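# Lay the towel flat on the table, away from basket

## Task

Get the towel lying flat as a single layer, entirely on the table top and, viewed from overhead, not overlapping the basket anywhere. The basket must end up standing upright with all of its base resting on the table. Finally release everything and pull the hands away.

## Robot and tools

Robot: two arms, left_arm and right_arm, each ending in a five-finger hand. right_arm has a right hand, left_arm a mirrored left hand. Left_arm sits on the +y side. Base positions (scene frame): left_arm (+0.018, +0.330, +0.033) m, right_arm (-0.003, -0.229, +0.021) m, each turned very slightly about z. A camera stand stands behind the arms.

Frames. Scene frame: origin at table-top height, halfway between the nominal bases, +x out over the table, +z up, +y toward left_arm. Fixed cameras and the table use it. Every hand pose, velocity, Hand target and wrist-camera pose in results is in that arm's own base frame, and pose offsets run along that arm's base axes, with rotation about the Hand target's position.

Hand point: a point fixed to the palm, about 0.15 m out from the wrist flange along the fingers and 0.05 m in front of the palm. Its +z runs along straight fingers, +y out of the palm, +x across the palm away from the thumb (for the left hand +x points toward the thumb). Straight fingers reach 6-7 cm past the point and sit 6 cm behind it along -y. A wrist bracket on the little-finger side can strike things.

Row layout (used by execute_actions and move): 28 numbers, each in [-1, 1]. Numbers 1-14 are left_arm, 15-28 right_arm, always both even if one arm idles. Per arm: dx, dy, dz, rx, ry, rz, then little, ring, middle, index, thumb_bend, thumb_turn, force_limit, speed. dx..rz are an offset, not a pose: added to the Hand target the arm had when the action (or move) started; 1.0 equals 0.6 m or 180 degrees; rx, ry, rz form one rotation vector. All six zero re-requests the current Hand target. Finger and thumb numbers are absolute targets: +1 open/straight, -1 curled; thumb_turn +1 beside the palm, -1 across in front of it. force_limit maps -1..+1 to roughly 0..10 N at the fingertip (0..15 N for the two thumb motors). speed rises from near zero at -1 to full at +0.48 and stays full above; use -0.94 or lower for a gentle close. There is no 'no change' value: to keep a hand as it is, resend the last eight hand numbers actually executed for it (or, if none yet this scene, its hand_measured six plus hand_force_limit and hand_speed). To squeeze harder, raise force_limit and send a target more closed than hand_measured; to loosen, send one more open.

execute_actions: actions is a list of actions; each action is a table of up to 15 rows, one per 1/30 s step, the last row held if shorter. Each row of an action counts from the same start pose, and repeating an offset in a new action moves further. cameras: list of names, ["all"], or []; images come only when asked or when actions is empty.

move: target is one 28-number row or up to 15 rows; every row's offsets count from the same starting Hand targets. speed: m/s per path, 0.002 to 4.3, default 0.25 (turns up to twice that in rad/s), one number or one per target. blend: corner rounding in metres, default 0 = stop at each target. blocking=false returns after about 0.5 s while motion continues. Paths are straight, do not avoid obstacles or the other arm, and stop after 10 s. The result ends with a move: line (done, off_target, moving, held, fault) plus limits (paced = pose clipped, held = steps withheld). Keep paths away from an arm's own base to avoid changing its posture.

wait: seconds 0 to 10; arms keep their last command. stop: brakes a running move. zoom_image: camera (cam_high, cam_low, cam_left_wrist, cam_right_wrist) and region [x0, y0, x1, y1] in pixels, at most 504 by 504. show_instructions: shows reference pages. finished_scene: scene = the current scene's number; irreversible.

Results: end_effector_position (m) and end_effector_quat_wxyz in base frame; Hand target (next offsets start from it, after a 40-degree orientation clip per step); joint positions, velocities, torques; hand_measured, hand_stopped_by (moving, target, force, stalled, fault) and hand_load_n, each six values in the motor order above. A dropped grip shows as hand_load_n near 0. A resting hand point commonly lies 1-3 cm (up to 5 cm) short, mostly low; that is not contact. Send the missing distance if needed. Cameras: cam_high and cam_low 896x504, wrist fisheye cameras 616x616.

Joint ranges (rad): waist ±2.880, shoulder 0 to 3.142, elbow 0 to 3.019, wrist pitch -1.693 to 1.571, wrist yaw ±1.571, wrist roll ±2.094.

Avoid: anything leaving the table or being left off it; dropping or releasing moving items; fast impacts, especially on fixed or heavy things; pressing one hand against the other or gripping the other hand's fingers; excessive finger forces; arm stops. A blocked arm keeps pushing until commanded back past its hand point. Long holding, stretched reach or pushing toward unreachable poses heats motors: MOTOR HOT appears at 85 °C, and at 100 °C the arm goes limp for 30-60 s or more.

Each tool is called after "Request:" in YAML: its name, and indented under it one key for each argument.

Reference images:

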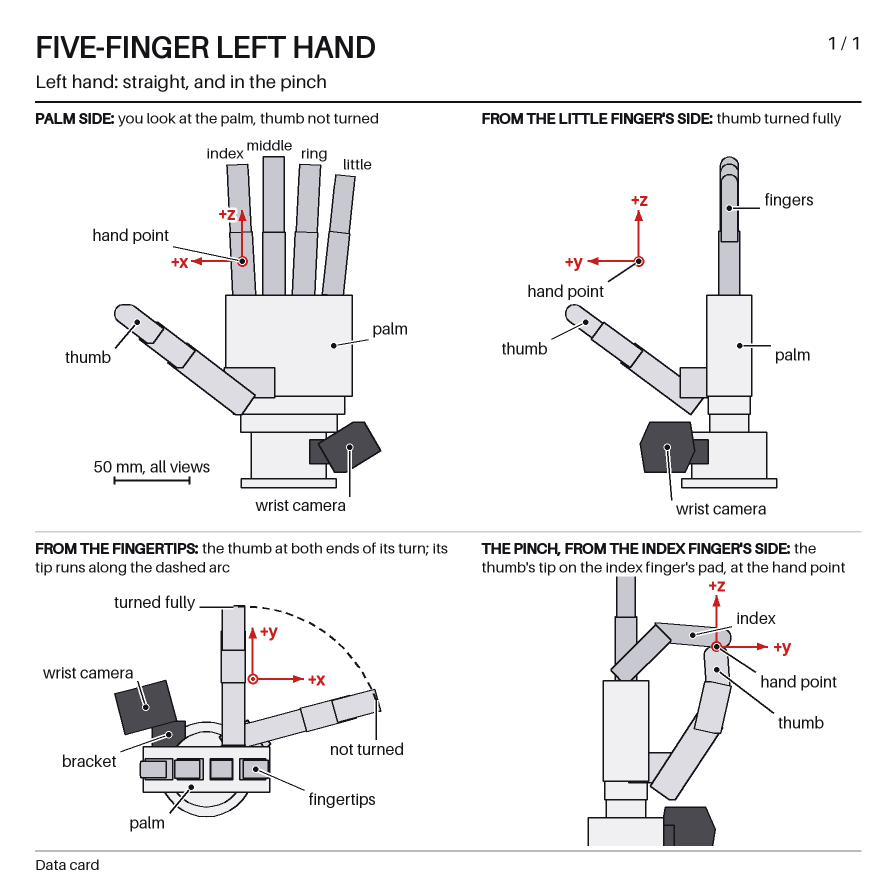

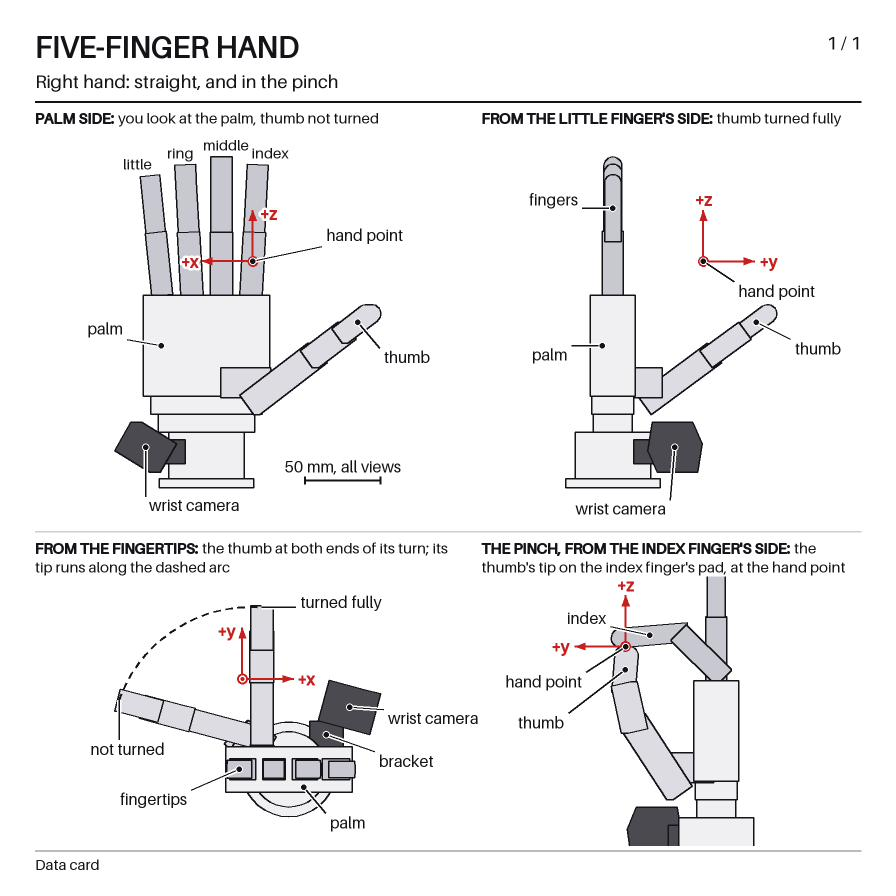

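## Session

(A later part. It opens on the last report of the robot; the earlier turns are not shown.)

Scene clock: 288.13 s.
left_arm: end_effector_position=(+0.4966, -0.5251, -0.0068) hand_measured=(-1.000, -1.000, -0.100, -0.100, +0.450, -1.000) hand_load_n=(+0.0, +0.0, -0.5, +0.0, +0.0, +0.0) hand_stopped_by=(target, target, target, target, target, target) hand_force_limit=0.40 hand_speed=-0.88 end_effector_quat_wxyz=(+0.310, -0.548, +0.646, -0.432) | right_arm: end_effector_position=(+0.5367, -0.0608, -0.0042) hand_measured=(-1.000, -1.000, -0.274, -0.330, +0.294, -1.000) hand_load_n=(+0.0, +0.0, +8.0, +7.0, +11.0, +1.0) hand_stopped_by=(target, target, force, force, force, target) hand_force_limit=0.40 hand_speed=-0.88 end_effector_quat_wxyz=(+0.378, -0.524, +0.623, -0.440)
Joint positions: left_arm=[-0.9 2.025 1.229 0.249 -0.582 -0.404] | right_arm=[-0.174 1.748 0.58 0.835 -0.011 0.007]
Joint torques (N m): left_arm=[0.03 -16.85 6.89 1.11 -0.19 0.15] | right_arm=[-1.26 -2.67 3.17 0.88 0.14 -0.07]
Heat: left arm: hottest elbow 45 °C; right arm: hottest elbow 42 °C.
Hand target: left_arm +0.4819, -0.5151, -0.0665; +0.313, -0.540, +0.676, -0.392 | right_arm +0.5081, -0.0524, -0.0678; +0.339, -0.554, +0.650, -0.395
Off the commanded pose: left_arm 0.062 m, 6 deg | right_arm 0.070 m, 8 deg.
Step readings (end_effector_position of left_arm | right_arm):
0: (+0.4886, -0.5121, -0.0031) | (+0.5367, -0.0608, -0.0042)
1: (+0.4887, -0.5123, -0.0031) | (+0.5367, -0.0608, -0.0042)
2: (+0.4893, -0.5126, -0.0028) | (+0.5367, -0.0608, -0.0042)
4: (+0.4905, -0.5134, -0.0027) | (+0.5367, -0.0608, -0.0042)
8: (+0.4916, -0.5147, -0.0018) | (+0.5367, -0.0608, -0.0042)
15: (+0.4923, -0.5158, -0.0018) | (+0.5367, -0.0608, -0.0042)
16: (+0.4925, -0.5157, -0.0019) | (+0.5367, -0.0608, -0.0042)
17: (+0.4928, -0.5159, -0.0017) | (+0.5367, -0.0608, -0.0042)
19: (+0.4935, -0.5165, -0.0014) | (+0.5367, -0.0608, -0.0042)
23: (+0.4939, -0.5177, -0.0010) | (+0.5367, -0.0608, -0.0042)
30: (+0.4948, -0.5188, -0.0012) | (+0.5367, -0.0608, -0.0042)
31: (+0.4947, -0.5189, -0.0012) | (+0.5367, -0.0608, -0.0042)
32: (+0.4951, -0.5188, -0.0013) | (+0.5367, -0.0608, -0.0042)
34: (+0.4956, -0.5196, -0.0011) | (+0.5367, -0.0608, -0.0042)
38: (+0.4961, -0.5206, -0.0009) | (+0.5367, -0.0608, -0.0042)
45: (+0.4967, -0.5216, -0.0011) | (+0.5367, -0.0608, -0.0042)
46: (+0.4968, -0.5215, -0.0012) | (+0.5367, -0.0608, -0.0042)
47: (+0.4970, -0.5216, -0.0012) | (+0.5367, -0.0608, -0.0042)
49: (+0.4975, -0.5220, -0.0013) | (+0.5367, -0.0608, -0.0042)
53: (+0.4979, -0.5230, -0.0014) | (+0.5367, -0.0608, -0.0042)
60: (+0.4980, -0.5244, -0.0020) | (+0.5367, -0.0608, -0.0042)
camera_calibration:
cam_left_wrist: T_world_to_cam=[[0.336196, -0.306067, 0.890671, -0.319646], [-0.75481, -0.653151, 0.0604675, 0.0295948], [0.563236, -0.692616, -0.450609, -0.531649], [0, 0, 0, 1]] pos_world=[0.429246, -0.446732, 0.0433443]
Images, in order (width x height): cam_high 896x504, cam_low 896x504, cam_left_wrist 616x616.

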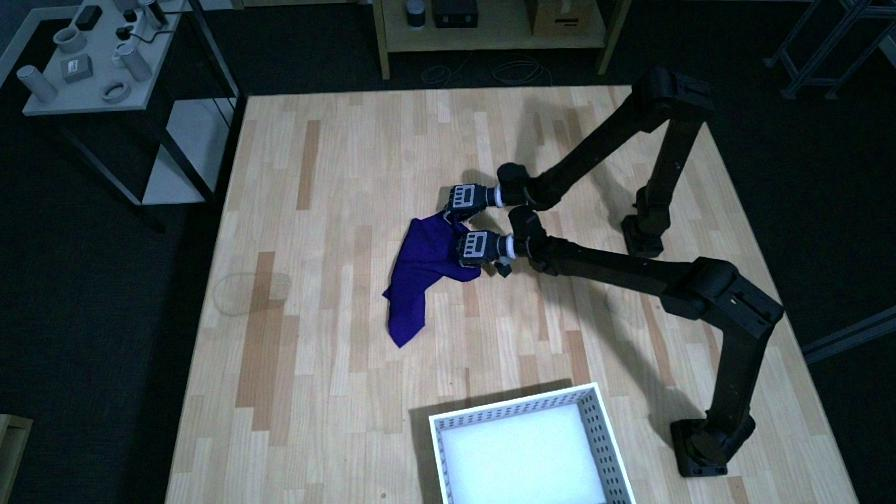

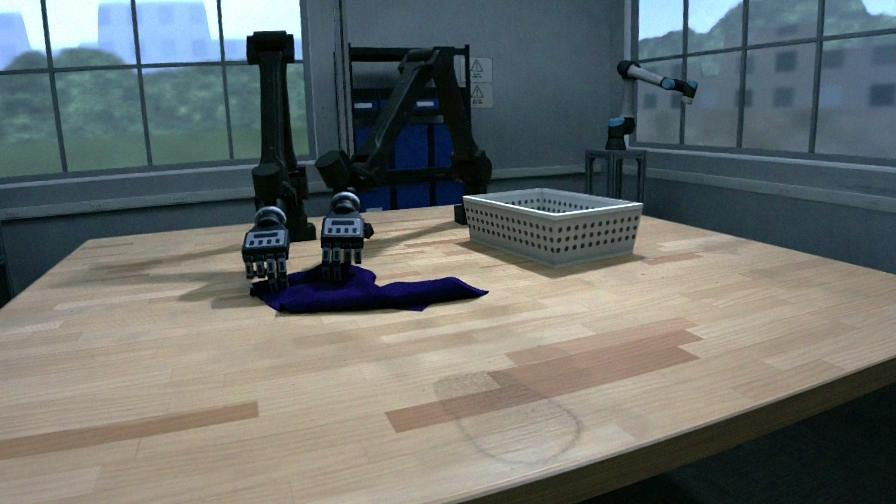

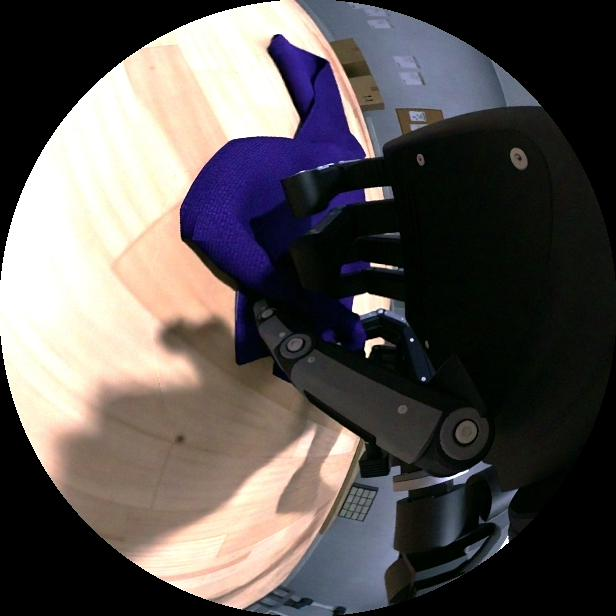

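Request:
execute_actions:
  actions:
    - [[0,0,-0.012,-0.0016,-0.007,0,-1,-1,-0.2,-0.2,0.35,-1,0.4,-0.88,0,0,0,0,0,0,-1,-1,-0.7,-0.7,-0.25,-1,0.4,-0.88]]
    - [[0,0,-0.012,-0.0016,-0.007,0,-1,-1,-0.3,-0.3,0.25,-1,0.4,-0.88,0,0,0,0,0,0,-1,-1,-0.7,-0.7,-0.25,-1,0.4,-0.88]]
    - [[0,0,0,0,0,0,-1,-1,-0.7,-0.7,-0.25,-1,0.4,-0.88,0,0,0,0,0,0,-1,-1,-0.7,-0.7,-0.25,-1,0.4,-0.88]]
    - [[0,0,0,0,0,0,-1,-1,-0.7,-0.7,-0.25,-1,0.4,-0.88,0,0,0,0,0,0,-1,-1,-0.7,-0.7,-0.25,-1,0.4,-0.88]]
    - [[0,0,0,0,0,0,-1,-1,-0.7,-0.7,-0.25,-1,0.4,-0.88,0,0,0,0,0,0,-1,-1,-0.7,-0.7,-0.25,-1,0.4,-0.88]]
  cameras: ["cam_high","cam_low","cam_left_wrist"]

Request:
zoom_image:
  camera: "cam_left_wrist"
  region: [140, 180, 400, 440]

Request:
zoom_image:
  camera: "cam_low"
  region: [240, 150, 420, 320]

Scene clock: 291.47 s.
left_arm: end_effector_position=(+0.5042, -0.5279, -0.0094) hand_measured=(-1.000, -1.000, -0.262, -0.340, +0.298, -1.000) hand_load_n=(+0.0, +0.0, +7.5, +8.0, +12.0, +0.0) hand_stopped_by=(target, target, force, force, force, target) hand_force_limit=0.40 hand_speed=-0.88 end_effector_quat_wxyz=(+0.321, -0.545, +0.625, -0.457) | right_arm: end_effector_position=(+0.5367, -0.0608, -0.0042) hand_measured=(-1.000, -1.000, -0.274, -0.330, +0.294, -1.000) hand_load_n=(+0.0, +0.0, +8.0, +7.0, +11.0, +1.0) hand_stopped_by=(target, target, force, force, force, target) hand_force_limit=0.40 hand_speed=-0.88 end_effector_quat_wxyz=(+0.378, -0.524, +0.623, -0.440)
Joint positions: left_arm=[-0.901 2.054 1.214 0.366 -0.605 -0.389] | right_arm=[-0.174 1.748 0.58 0.835 -0.011 0.007]
Joint torques (N m): left_arm=[-0.32 -15.91 5.91 0.9 -0.11 0.24] | right_arm=[-1.2 -2.84 3.14 0.9 0.15 -0.03]
Heat: left arm: hottest elbow 45 °C; right arm: hottest elbow 42 °C.
Hand target: left_arm +0.4819, -0.5150, -0.0810; +0.325, -0.533, +0.667, -0.407 | right_arm +0.5081, -0.0524, -0.0678; +0.339, -0.554, +0.650, -0.395
Off the commanded pose: left_arm 0.076 m, 8 deg | right_arm 0.070 m, 8 deg.
Step readings (end_effector_position of left_arm | right_arm):
0: (+0.4966, -0.5251, -0.0068) | (+0.5367, -0.0608, -0.0042)
1: (+0.4966, -0.5250, -0.0068) | (+0.5367, -0.0608, -0.0042)
2: (+0.4969, -0.5250, -0.0071) | (+0.5367, -0.0608, -0.0042)
4: (+0.4978, -0.5251, -0.0072) | (+0.5367, -0.0608, -0.0042)
8: (+0.4999, -0.5263, -0.0076) | (+0.5367, -0.0608, -0.0042)
15: (+0.5007, -0.5270, -0.0084) | (+0.5367, -0.0608, -0.0042)
16: (+0.5008, -0.5270, -0.0085) | (+0.5367, -0.0608, -0.0042)
17: (+0.5011, -0.5268, -0.0085) | (+0.5367, -0.0608, -0.0042)
19: (+0.5019, -0.5269, -0.0089) | (+0.5367, -0.0608, -0.0042)
23: (+0.5037, -0.5277, -0.0094) | (+0.5367, -0.0608, -0.0042)
30: (+0.5041, -0.5277, -0.0094) | (+0.5367, -0.0608, -0.0042)
31: (+0.5041, -0.5278, -0.0094) | (+0.5367, -0.0608, -0.0042)
32: (+0.5041, -0.5278, -0.0094) | (+0.5367, -0.0608, -0.0042)
34: (+0.5041, -0.5278, -0.0093) | (+0.5367, -0.0608, -0.0042)
38: (+0.5042, -0.5279, -0.0094) | (+0.5367, -0.0608, -0.0042)
45: (+0.5042, -0.5279, -0.0094) | (+0.5367, -0.0608, -0.0042)
46: (+0.5042, -0.5279, -0.0094) | (+0.5367, -0.0608, -0.0042)
47: (+0.5042, -0.5279, -0.0094) | (+0.5367, -0.0608, -0.0042)
49: (+0.5042, -0.5279, -0.0094) | (+0.5367, -0.0608, -0.0042)
53: (+0.5042, -0.5279, -0.0094) | (+0.5367, -0.0608, -0.0042)
60: (+0.5042, -0.5279, -0.0094) | (+0.5367, -0.0608, -0.0042)
61: (+0.5042, -0.5279, -0.0094) | (+0.5367, -0.0608, -0.0042)
62: (+0.5042, -0.5279, -0.0094) | (+0.5367, -0.0608, -0.0042)
64: (+0.5042, -0.5279, -0.0094) | (+0.5367, -0.0608, -0.0042)
68: (+0.5042, -0.5279, -0.0094) | (+0.5367, -0.0608, -0.0042)
75: (+0.5042, -0.5279, -0.0094) | (+0.5367, -0.0608, -0.0042)
camera_calibration:
cam_left_wrist: T_world_to_cam=[[0.287998, -0.26882, 0.919126, -0.27659], [-0.749438, -0.660769, 0.0415713, 0.0268192], [0.596154, -0.7008, -0.391764, -0.559368], [0, 0, 0, 1]] pos_world=[0.433227, -0.448637, 0.0339658]
Images, in order (width x height): cam_high 896x504, cam_low 896x504, cam_left_wrist 616x616.

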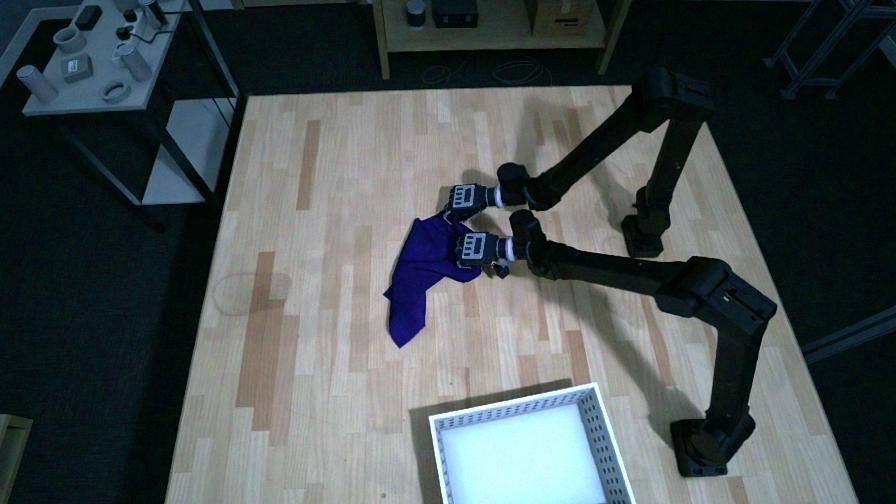

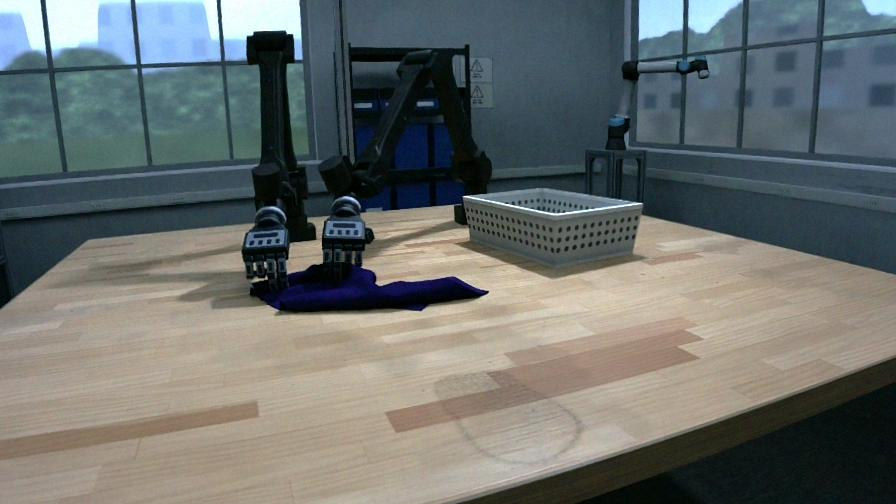

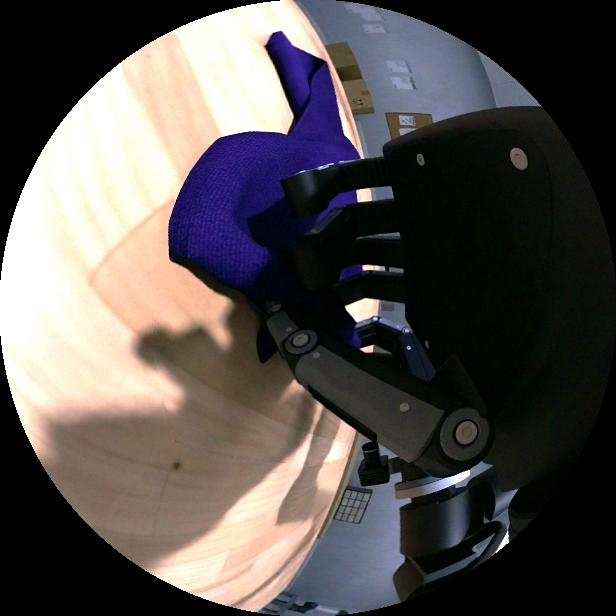

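Scaled by 1.938 from the camera's 616x616 image, which has a finer 880x880 frame.

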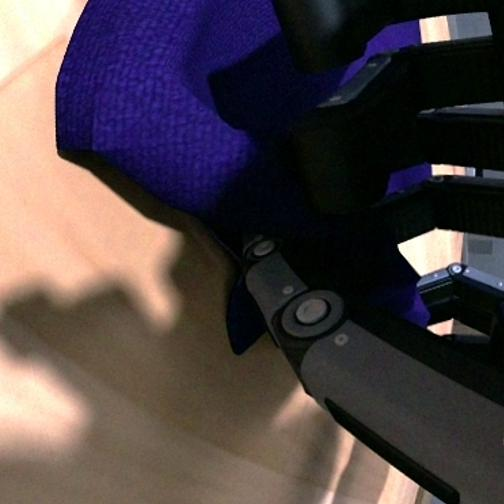

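Scaled by 2.800 from the camera's 896x504 image, which has a finer 1280x720 frame.

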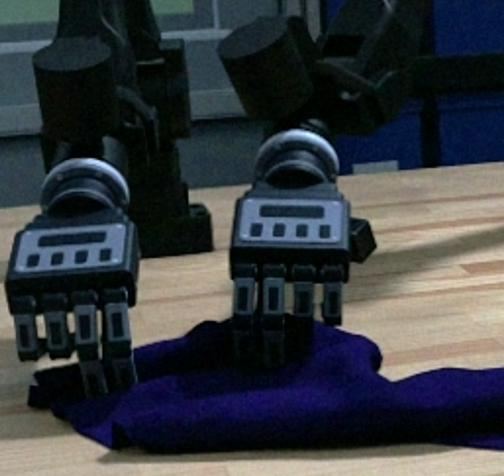

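Request:
move:
  target:
    - [0,0,0.552,0,0,0,-1,-1,-0.7,-0.7,-0.25,-1,0.4,-0.88,0,0,0.55,0,0,0,-1,-1,-0.7,-0.7,-0.25,-1,0.4,-0.88]
  speed: 0.15
  cameras: ["all"]

Request:
zoom_image:
  camera: "cam_high"
  region: [340, 140, 560, 360]

Request:
zoom_image:
  camera: "cam_low"
  region: [200, 80, 520, 340]

Scene clock: 295.37 s.
left_arm: end_effector_position=(+0.4784, -0.5073, +0.2222) hand_measured=(-1.000, -1.000, -0.262, -0.340, +0.298, -1.000) hand_load_n=(+0.0, +0.0, +7.5, +6.5, +12.0, -1.0) hand_stopped_by=(target, target, force, force, force, target) hand_force_limit=0.40 hand_speed=-0.88 end_effector_quat_wxyz=(+0.321, -0.541, +0.671, -0.393) | right_arm: end_effector_position=(+0.4967, -0.0506, +0.2330) hand_measured=(-1.000, -1.000, -0.274, -0.330, +0.294, -1.000) hand_load_n=(+0.0, +0.0, +7.5, +5.5, +12.0, +2.0) hand_stopped_by=(target, target, force, force, force, target) hand_force_limit=0.40 hand_speed=-0.88 end_effector_quat_wxyz=(+0.330, -0.558, +0.660, -0.379)
Joint positions: left_arm=[-0.911 1.692 1.467 -0.405 -0.601 -0.385] | right_arm=[-0.168 1.132 0.909 -0.295 -0.013 0.007]
Joint torques (N m): left_arm=[0.38 -21.19 15.3 0.79 -0.4 0.18] | right_arm=[-1.03 -5.66 15.6 1.78 0.32 0.01]
Heat: left arm: hottest elbow 45 °C; right arm: hottest elbow 42 °C.
Hand target: left_arm +0.4819, -0.5151, +0.2503; +0.325, -0.533, +0.667, -0.407 | right_arm +0.5080, -0.0523, +0.2623; +0.339, -0.554, +0.649, -0.395
Off the commanded pose: left_arm 0.029 m, 2 deg | right_arm 0.031 m, 3 deg.
move: off_target (left_arm, right_arm)
camera_calibration:
cam_left_wrist: T_world_to_cam=[[0.36868, -0.384255, 0.846418, -0.557511], [-0.755693, -0.654134, 0.0322003, 0.0198482], [0.541297, -0.651504, -0.531545, -0.356586], [0, 0, 0, 1]] pos_world=[0.413561, -0.43356, 0.281707]
cam_right_wrist: T_world_to_cam=[[-0.509069, -0.148315, -0.847851, 0.443027], [-0.405539, 0.910184, 0.0842758, 0.225607], [0.759201, 0.386739, -0.523495, -0.117422], [0, 0, 0, 1]] pos_world=[0.406171, -0.0942243, 0.295138]

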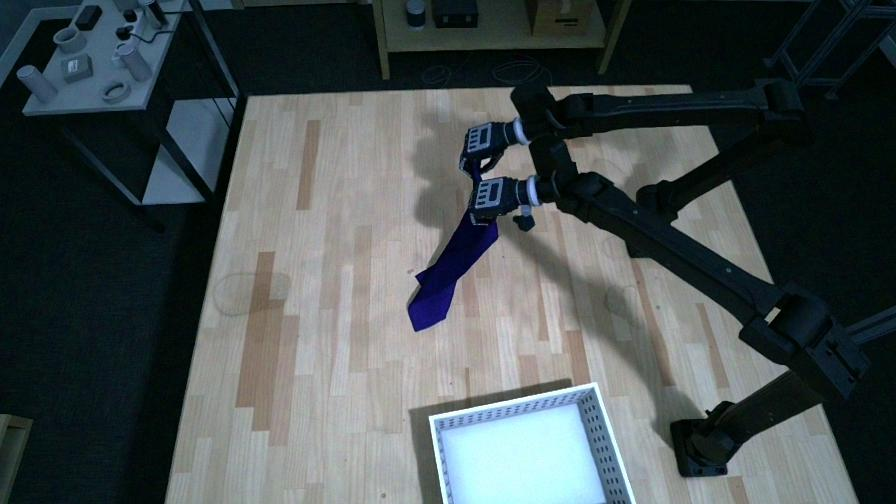

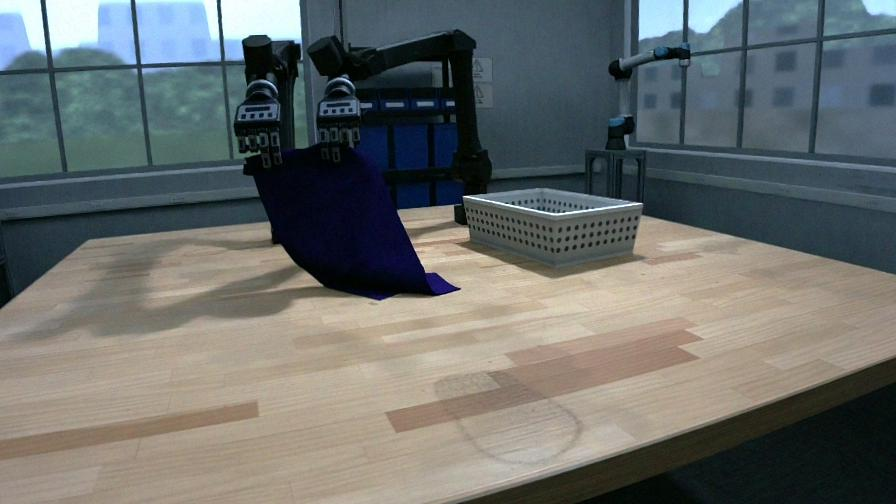

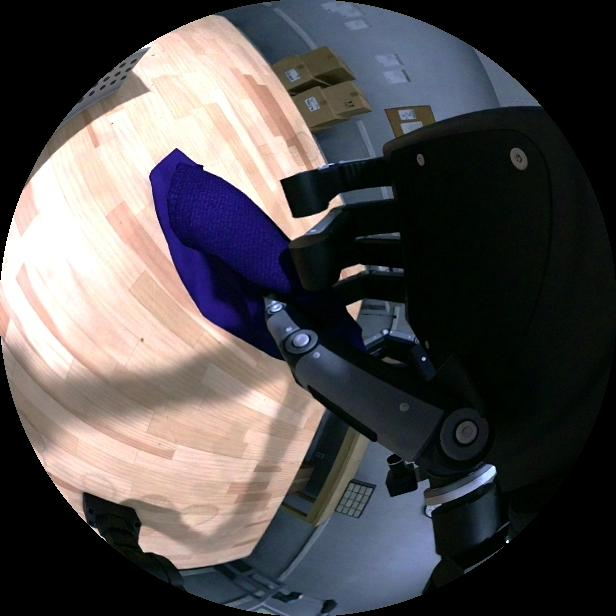

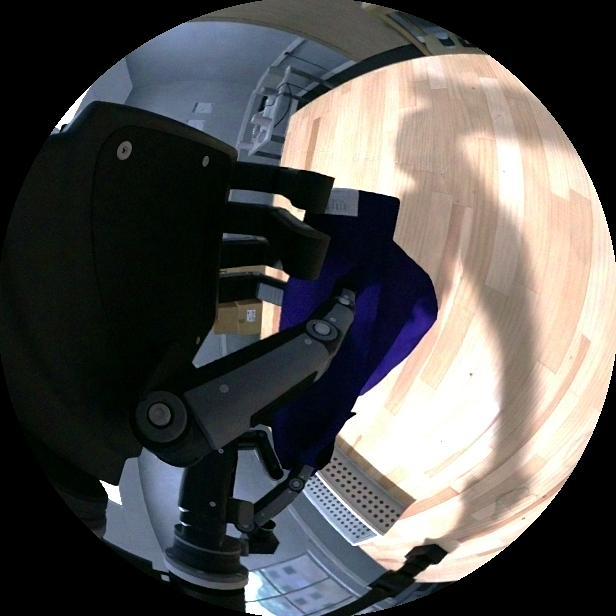

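Scaled by 2.291 from the camera's 896x504 image, which has a finer 1280x720 frame.

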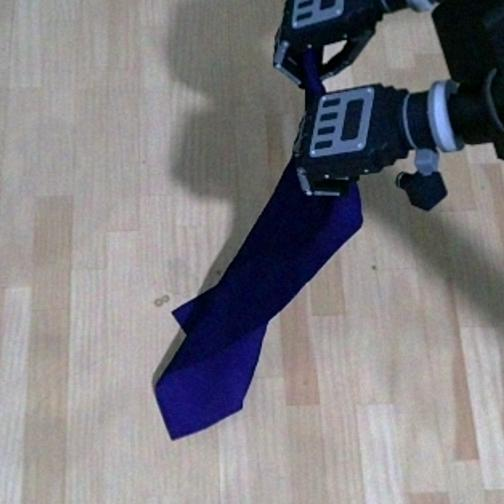

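Scaled by 1.575 from the camera's 896x504 image, which has a finer 1280x720 frame.

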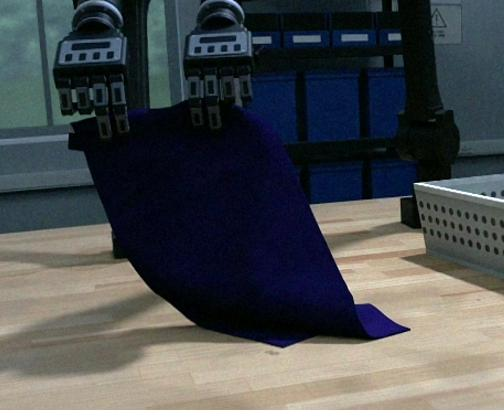

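Request:
move:
  target:
    - [0,0.2,0.533,0,0,0,-1,-1,-0.7,-0.7,-0.25,-1,0.4,-0.88,0,0.15,0.533,0,0,0,-1,-1,-0.7,-0.7,-0.25,-1,0.4,-0.88]
  speed: 0.15
  cameras: ["all"]

Request:
zoom_image:
  camera: "cam_low"
  region: [200, 0, 520, 340]

Scene clock: 299.83 s.
left_arm: end_effector_position=(+0.4730, -0.4090, +0.5573) hand_measured=(-1.000, -1.000, -0.262, -0.340, +0.298, -1.000) hand_load_n=(+0.0, +0.0, +7.5, +7.5, +11.5, +0.0) hand_stopped_by=(target, target, force, force, force, target) hand_force_limit=0.40 hand_speed=-0.88 end_effector_quat_wxyz=(+0.310, -0.537, +0.669, -0.410) | right_arm: end_effector_position=(+0.5040, +0.0446, +0.5709) hand_measured=(-1.000, -1.000, -0.274, -0.330, +0.294, -1.000) hand_load_n=(+0.0, +0.0, +7.0, +5.5, +12.0, +2.0) hand_stopped_by=(target, target, force, force, force, target) hand_force_limit=0.40 hand_speed=-0.88 end_effector_quat_wxyz=(+0.342, -0.559, +0.650, -0.385)
Joint positions: left_arm=[-0.785 1.659 2.334 -1.232 -0.47 -0.303] | right_arm=[0.091 1.321 1.987 -1.166 0.198 0.122]
Joint torques (N m): left_arm=[2.32 -16.79 13.93 0.77 -0.43 0.32] | right_arm=[-2.32 -4.66 13.19 1.55 0.74 0.03]
Heat: left arm: hottest elbow 46 °C; right arm: hottest elbow 43 °C.
Hand target: left_arm +0.4819, -0.3949, +0.5701; +0.325, -0.533, +0.667, -0.407 | right_arm +0.5081, +0.0378, +0.5820; +0.339, -0.554, +0.650, -0.395
Off the commanded pose: left_arm 0.021 m, 2 deg | right_arm 0.014 m, 1 deg.
move: off_target (left_arm, right_arm)
camera_calibration:
cam_left_wrist: T_world_to_cam=[[0.352757, -0.364106, 0.861968, -0.794241], [-0.770342, -0.635923, 0.0466377, 0.0756518], [0.531165, -0.680462, -0.504813, -0.133498], [0, 0, 0, 1]] pos_world=[0.409361, -0.33192, 0.61369]
cam_right_wrist: T_world_to_cam=[[-0.481944, -0.161181, -0.861249, 0.741911], [-0.42538, 0.902368, 0.069161, 0.132497], [0.766016, 0.39969, -0.503455, 0.00163206], [0, 0, 0, 1]] pos_world=[0.412671, -0.000631024, 0.630628]

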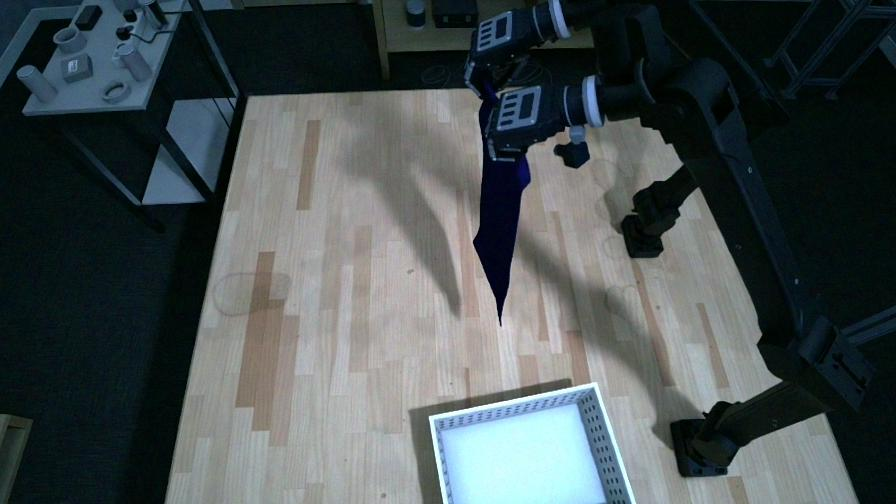

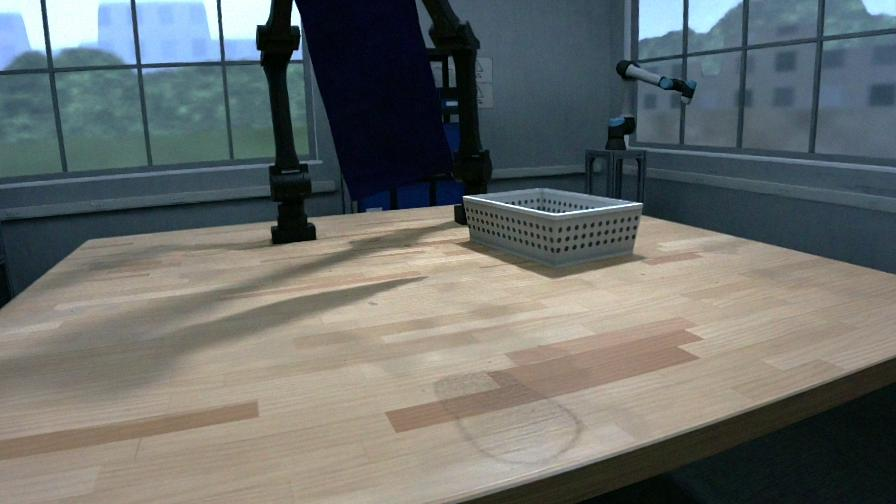

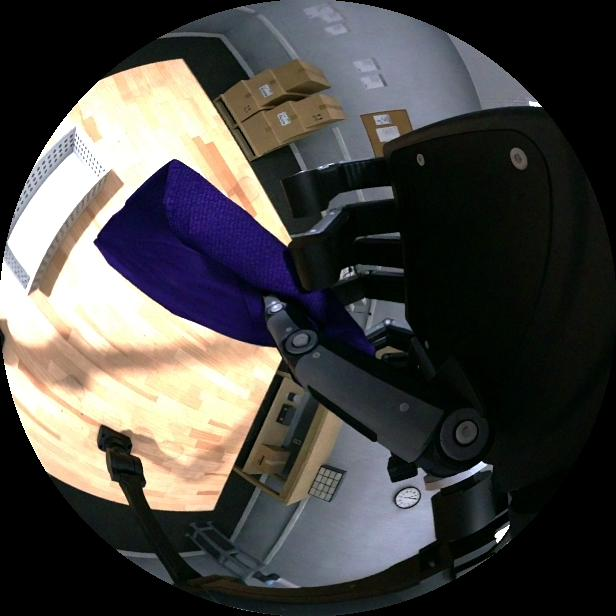

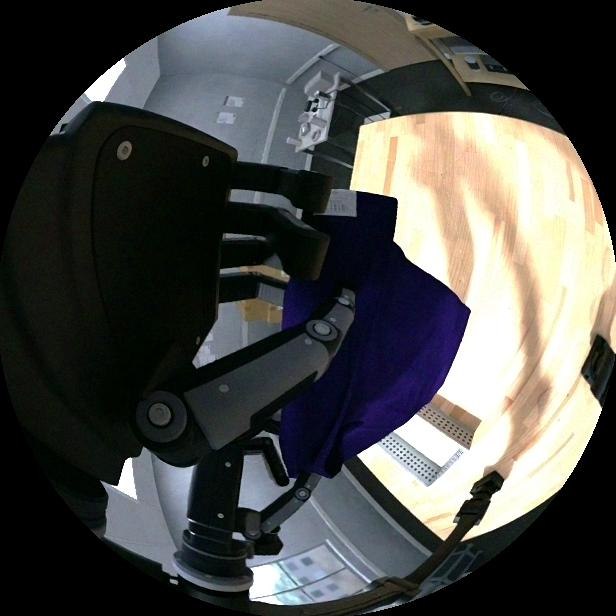

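Scaled by 1.482 from the camera's 896x504 image, which has a finer 1280x720 frame.

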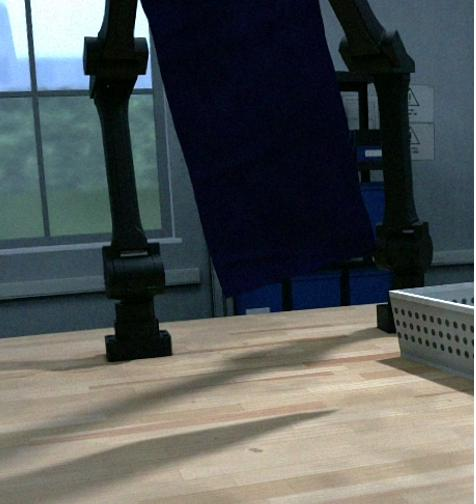

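Request:
wait:
  seconds: 1.5
  cameras: ["cam_high","cam_low"]

Scene clock: 302.27 s.
left_arm: end_effector_position=(+0.4730, -0.4090, +0.5573) hand_measured=(-1.000, -1.000, -0.262, -0.340, +0.298, -1.000) hand_load_n=(+0.0, +0.0, +7.0, +7.5, +11.5, +0.0) hand_stopped_by=(target, target, force, force, force, target) hand_force_limit=0.40 hand_speed=-0.88 end_effector_quat_wxyz=(+0.310, -0.537, +0.669, -0.410) | right_arm: end_effector_position=(+0.5040, +0.0446, +0.5709) hand_measured=(-1.000, -1.000, -0.274, -0.330, +0.294, -1.000) hand_load_n=(+0.0, +0.0, +7.5, +5.5, +12.5, +2.5) hand_stopped_by=(target, target, force, force, force, target) hand_force_limit=0.40 hand_speed=-0.88 end_effector_quat_wxyz=(+0.342, -0.559, +0.650, -0.385)
Joint positions: left_arm=[-0.785 1.659 2.334 -1.232 -0.47 -0.303] | right_arm=[0.091 1.321 1.987 -1.166 0.198 0.122]
Joint torques (N m): left_arm=[2.2 -16.44 13.94 0.79 -0.42 0.33] | right_arm=[-1.85 -4.42 13.31 1.73 0.79 -0.01]
Heat: left arm: hottest elbow 47 °C; right arm: hottest elbow 44 °C.
Hand target: left_arm +0.4820, -0.3949, +0.5701; +0.325, -0.533, +0.667, -0.407 | right_arm +0.5081, +0.0378, +0.5820; +0.339, -0.554, +0.649, -0.395
Off the commanded pose: left_arm 0.021 m, 2 deg | right_arm 0.014 m, 1 deg.
wait: 1.50 s; at rest from the start
Images, in order (width x height): cam_high 896x504, cam_low 896x504.

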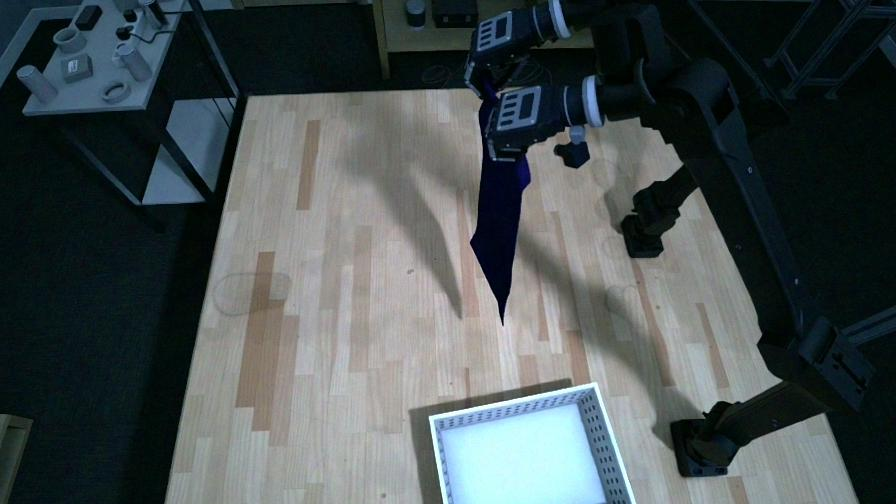

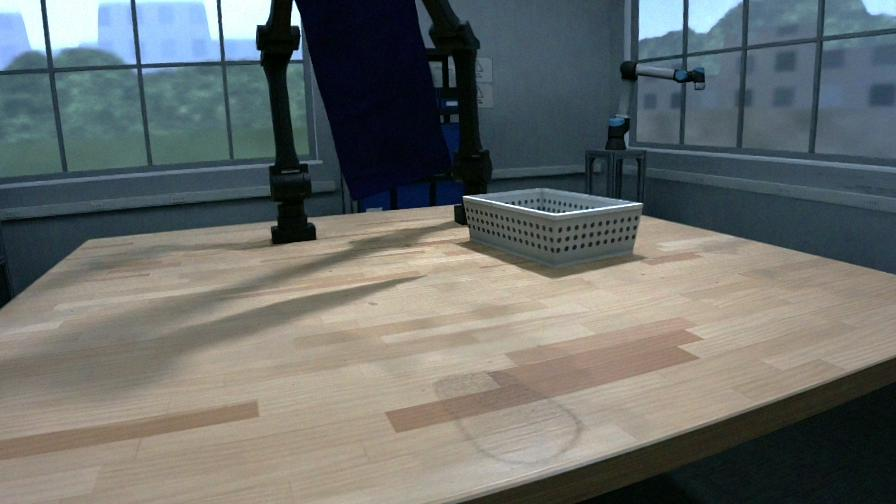

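Request:
zoom_image:
  camera: "cam_high"
  region: [430, 0, 630, 200]

Request:
zoom_image:
  camera: "cam_low"
  region: [250, 0, 500, 220]

Scaled by 2.520 from the camera's 896x504 image, which has a finer 1280x720 frame.

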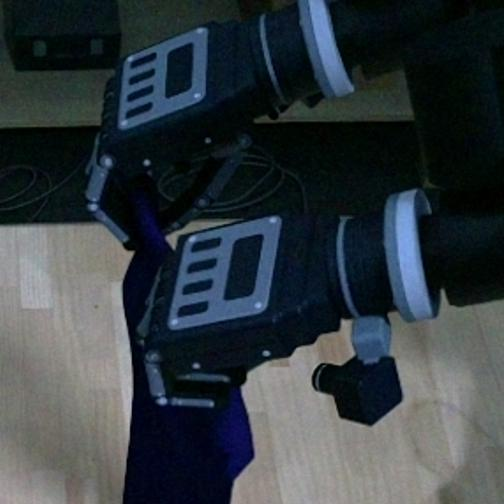

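Scaled by 2.016 from the camera's 896x504 image, which has a finer 1280x720 frame.

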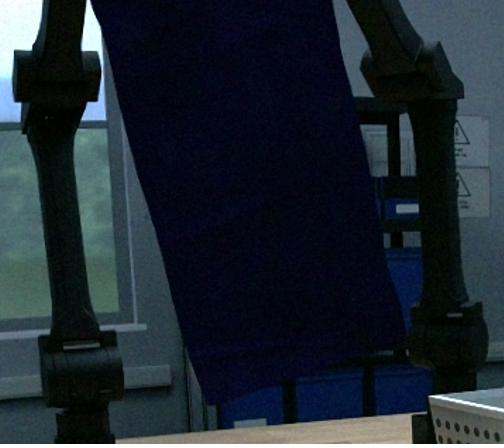

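Request:
move:
  target:
    - [0.34,0.0417,0,0,0,0,-1,-1,-0.7,-0.7,-0.25,-1,0.4,-0.88,0.297,0.0087,0.0483,0,0,0,-1,-1,-0.7,-0.7,-0.25,-1,0.4,-0.88]
  speed: 0.12
  cameras: ["all"]

Scene clock: 307.00 s.
left_arm: end_effector_position=(+0.6681, -0.3871, +0.5682) hand_measured=(-1.000, -1.000, -0.262, -0.340, +0.298, -1.000) hand_load_n=(+0.0, +0.0, +7.0, +6.5, +11.5, -0.5) hand_stopped_by=(target, target, force, force, force, target) hand_force_limit=0.40 hand_speed=-0.88 end_effector_quat_wxyz=(+0.336, -0.510, +0.624, -0.487) | right_arm: end_effector_position=(+0.6820, +0.0630, +0.6014) hand_measured=(-1.000, -1.000, -0.274, -0.330, +0.294, -1.000) hand_load_n=(+0.0, +0.0, +7.0, +5.5, +12.5, +2.0) hand_stopped_by=(target, target, force, force, force, target) hand_force_limit=0.40 hand_speed=-0.88 end_effector_quat_wxyz=(+0.377, -0.543, +0.632, -0.404)
Joint positions: left_arm=[-0.534 2.081 2.889 -1.121 -0.24 -0.158] | right_arm=[0.091 1.959 2.886 -1.334 0.186 0.12]
Joint torques (N m): left_arm=[2.61 -21.42 12.52 1.76 -0.3 0.38] | right_arm=[-4.19 -11.16 11.4 2.43 0.51 -0.03]
Heat: left arm: hottest elbow 47 °C; right arm: hottest elbow 44 °C.
Hand target: left_arm +0.6860, -0.3698, +0.5702; +0.325, -0.533, +0.667, -0.407 | right_arm +0.6862, +0.0429, +0.6111; +0.339, -0.554, +0.649, -0.396
Off the commanded pose: left_arm 0.025 m, 11 deg | right_arm 0.023 m, 5 deg.
elbow stopped short (left arm): the move would have taken joint 3 (elbow) straighter than the controller allows.
elbow stopped short (right arm): the move would have taken joint 3 (elbow) straighter than the controller allows.
move: off_target (left_arm, right_arm)
camera_calibration:
cam_left_wrist: T_world_to_cam=[[0.195619, -0.281559, 0.939392, -0.771602], [-0.781916, -0.622927, -0.0238804, 0.292164], [0.591896, -0.729854, -0.342011, -0.368867], [0, 0, 0, 1]] pos_world=[0.597718, -0.304474, 0.605658]
cam_right_wrist: T_world_to_cam=[[-0.399606, -0.155805, -0.903349, 0.825733], [-0.440385, 0.896913, 0.040114, 0.217614], [0.803975, 0.413851, -0.427026, -0.199557], [0, 0, 0, 1]] pos_world=[0.586241, 0.0160593, 0.65198]

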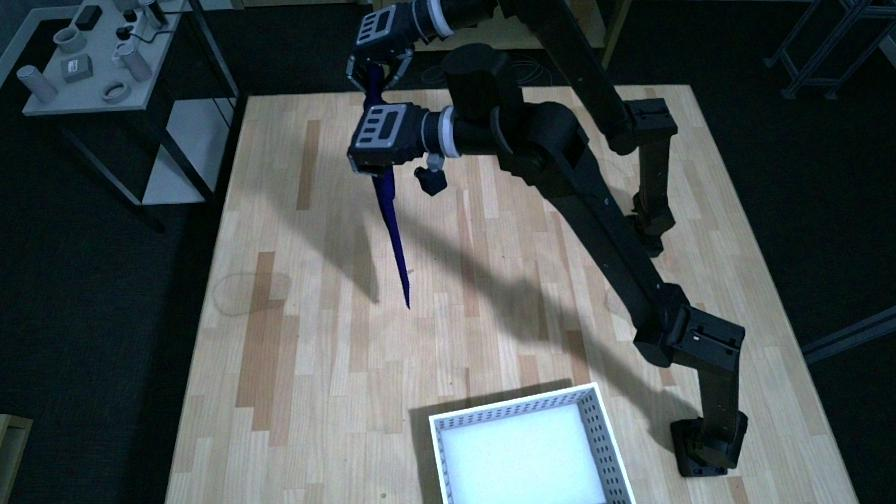

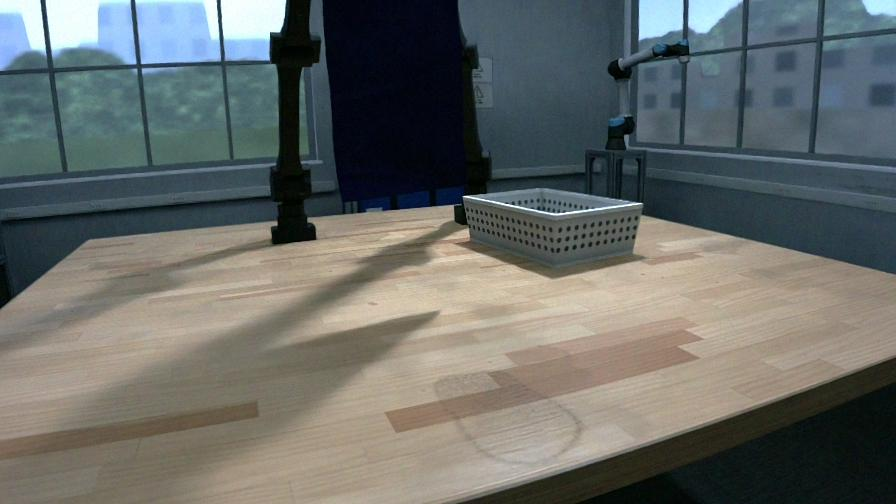

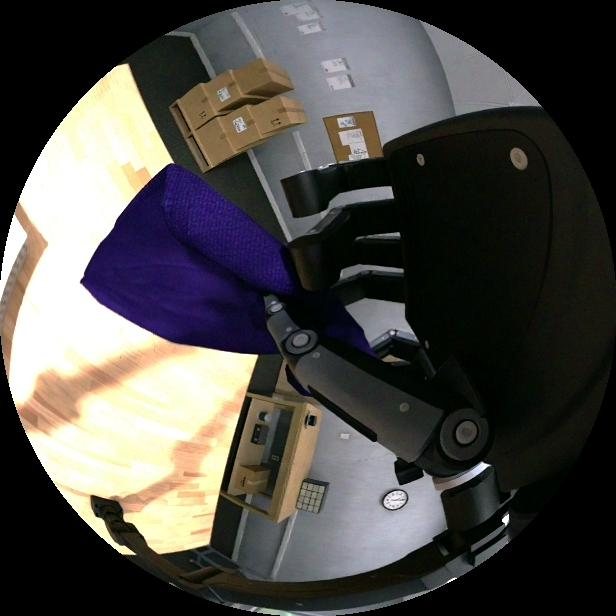

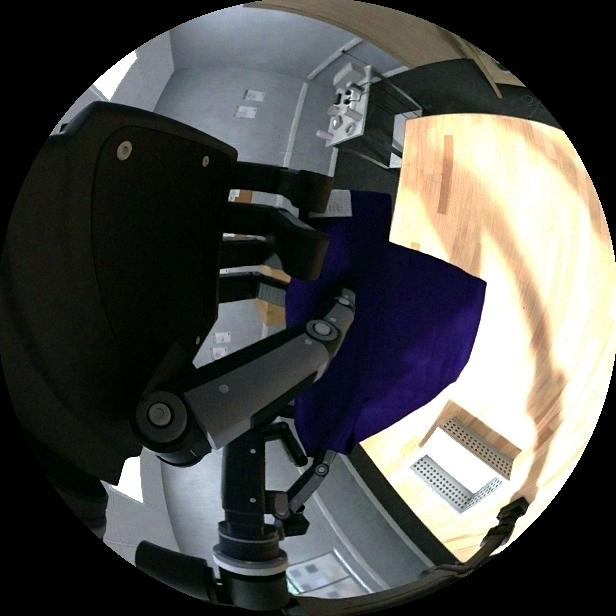

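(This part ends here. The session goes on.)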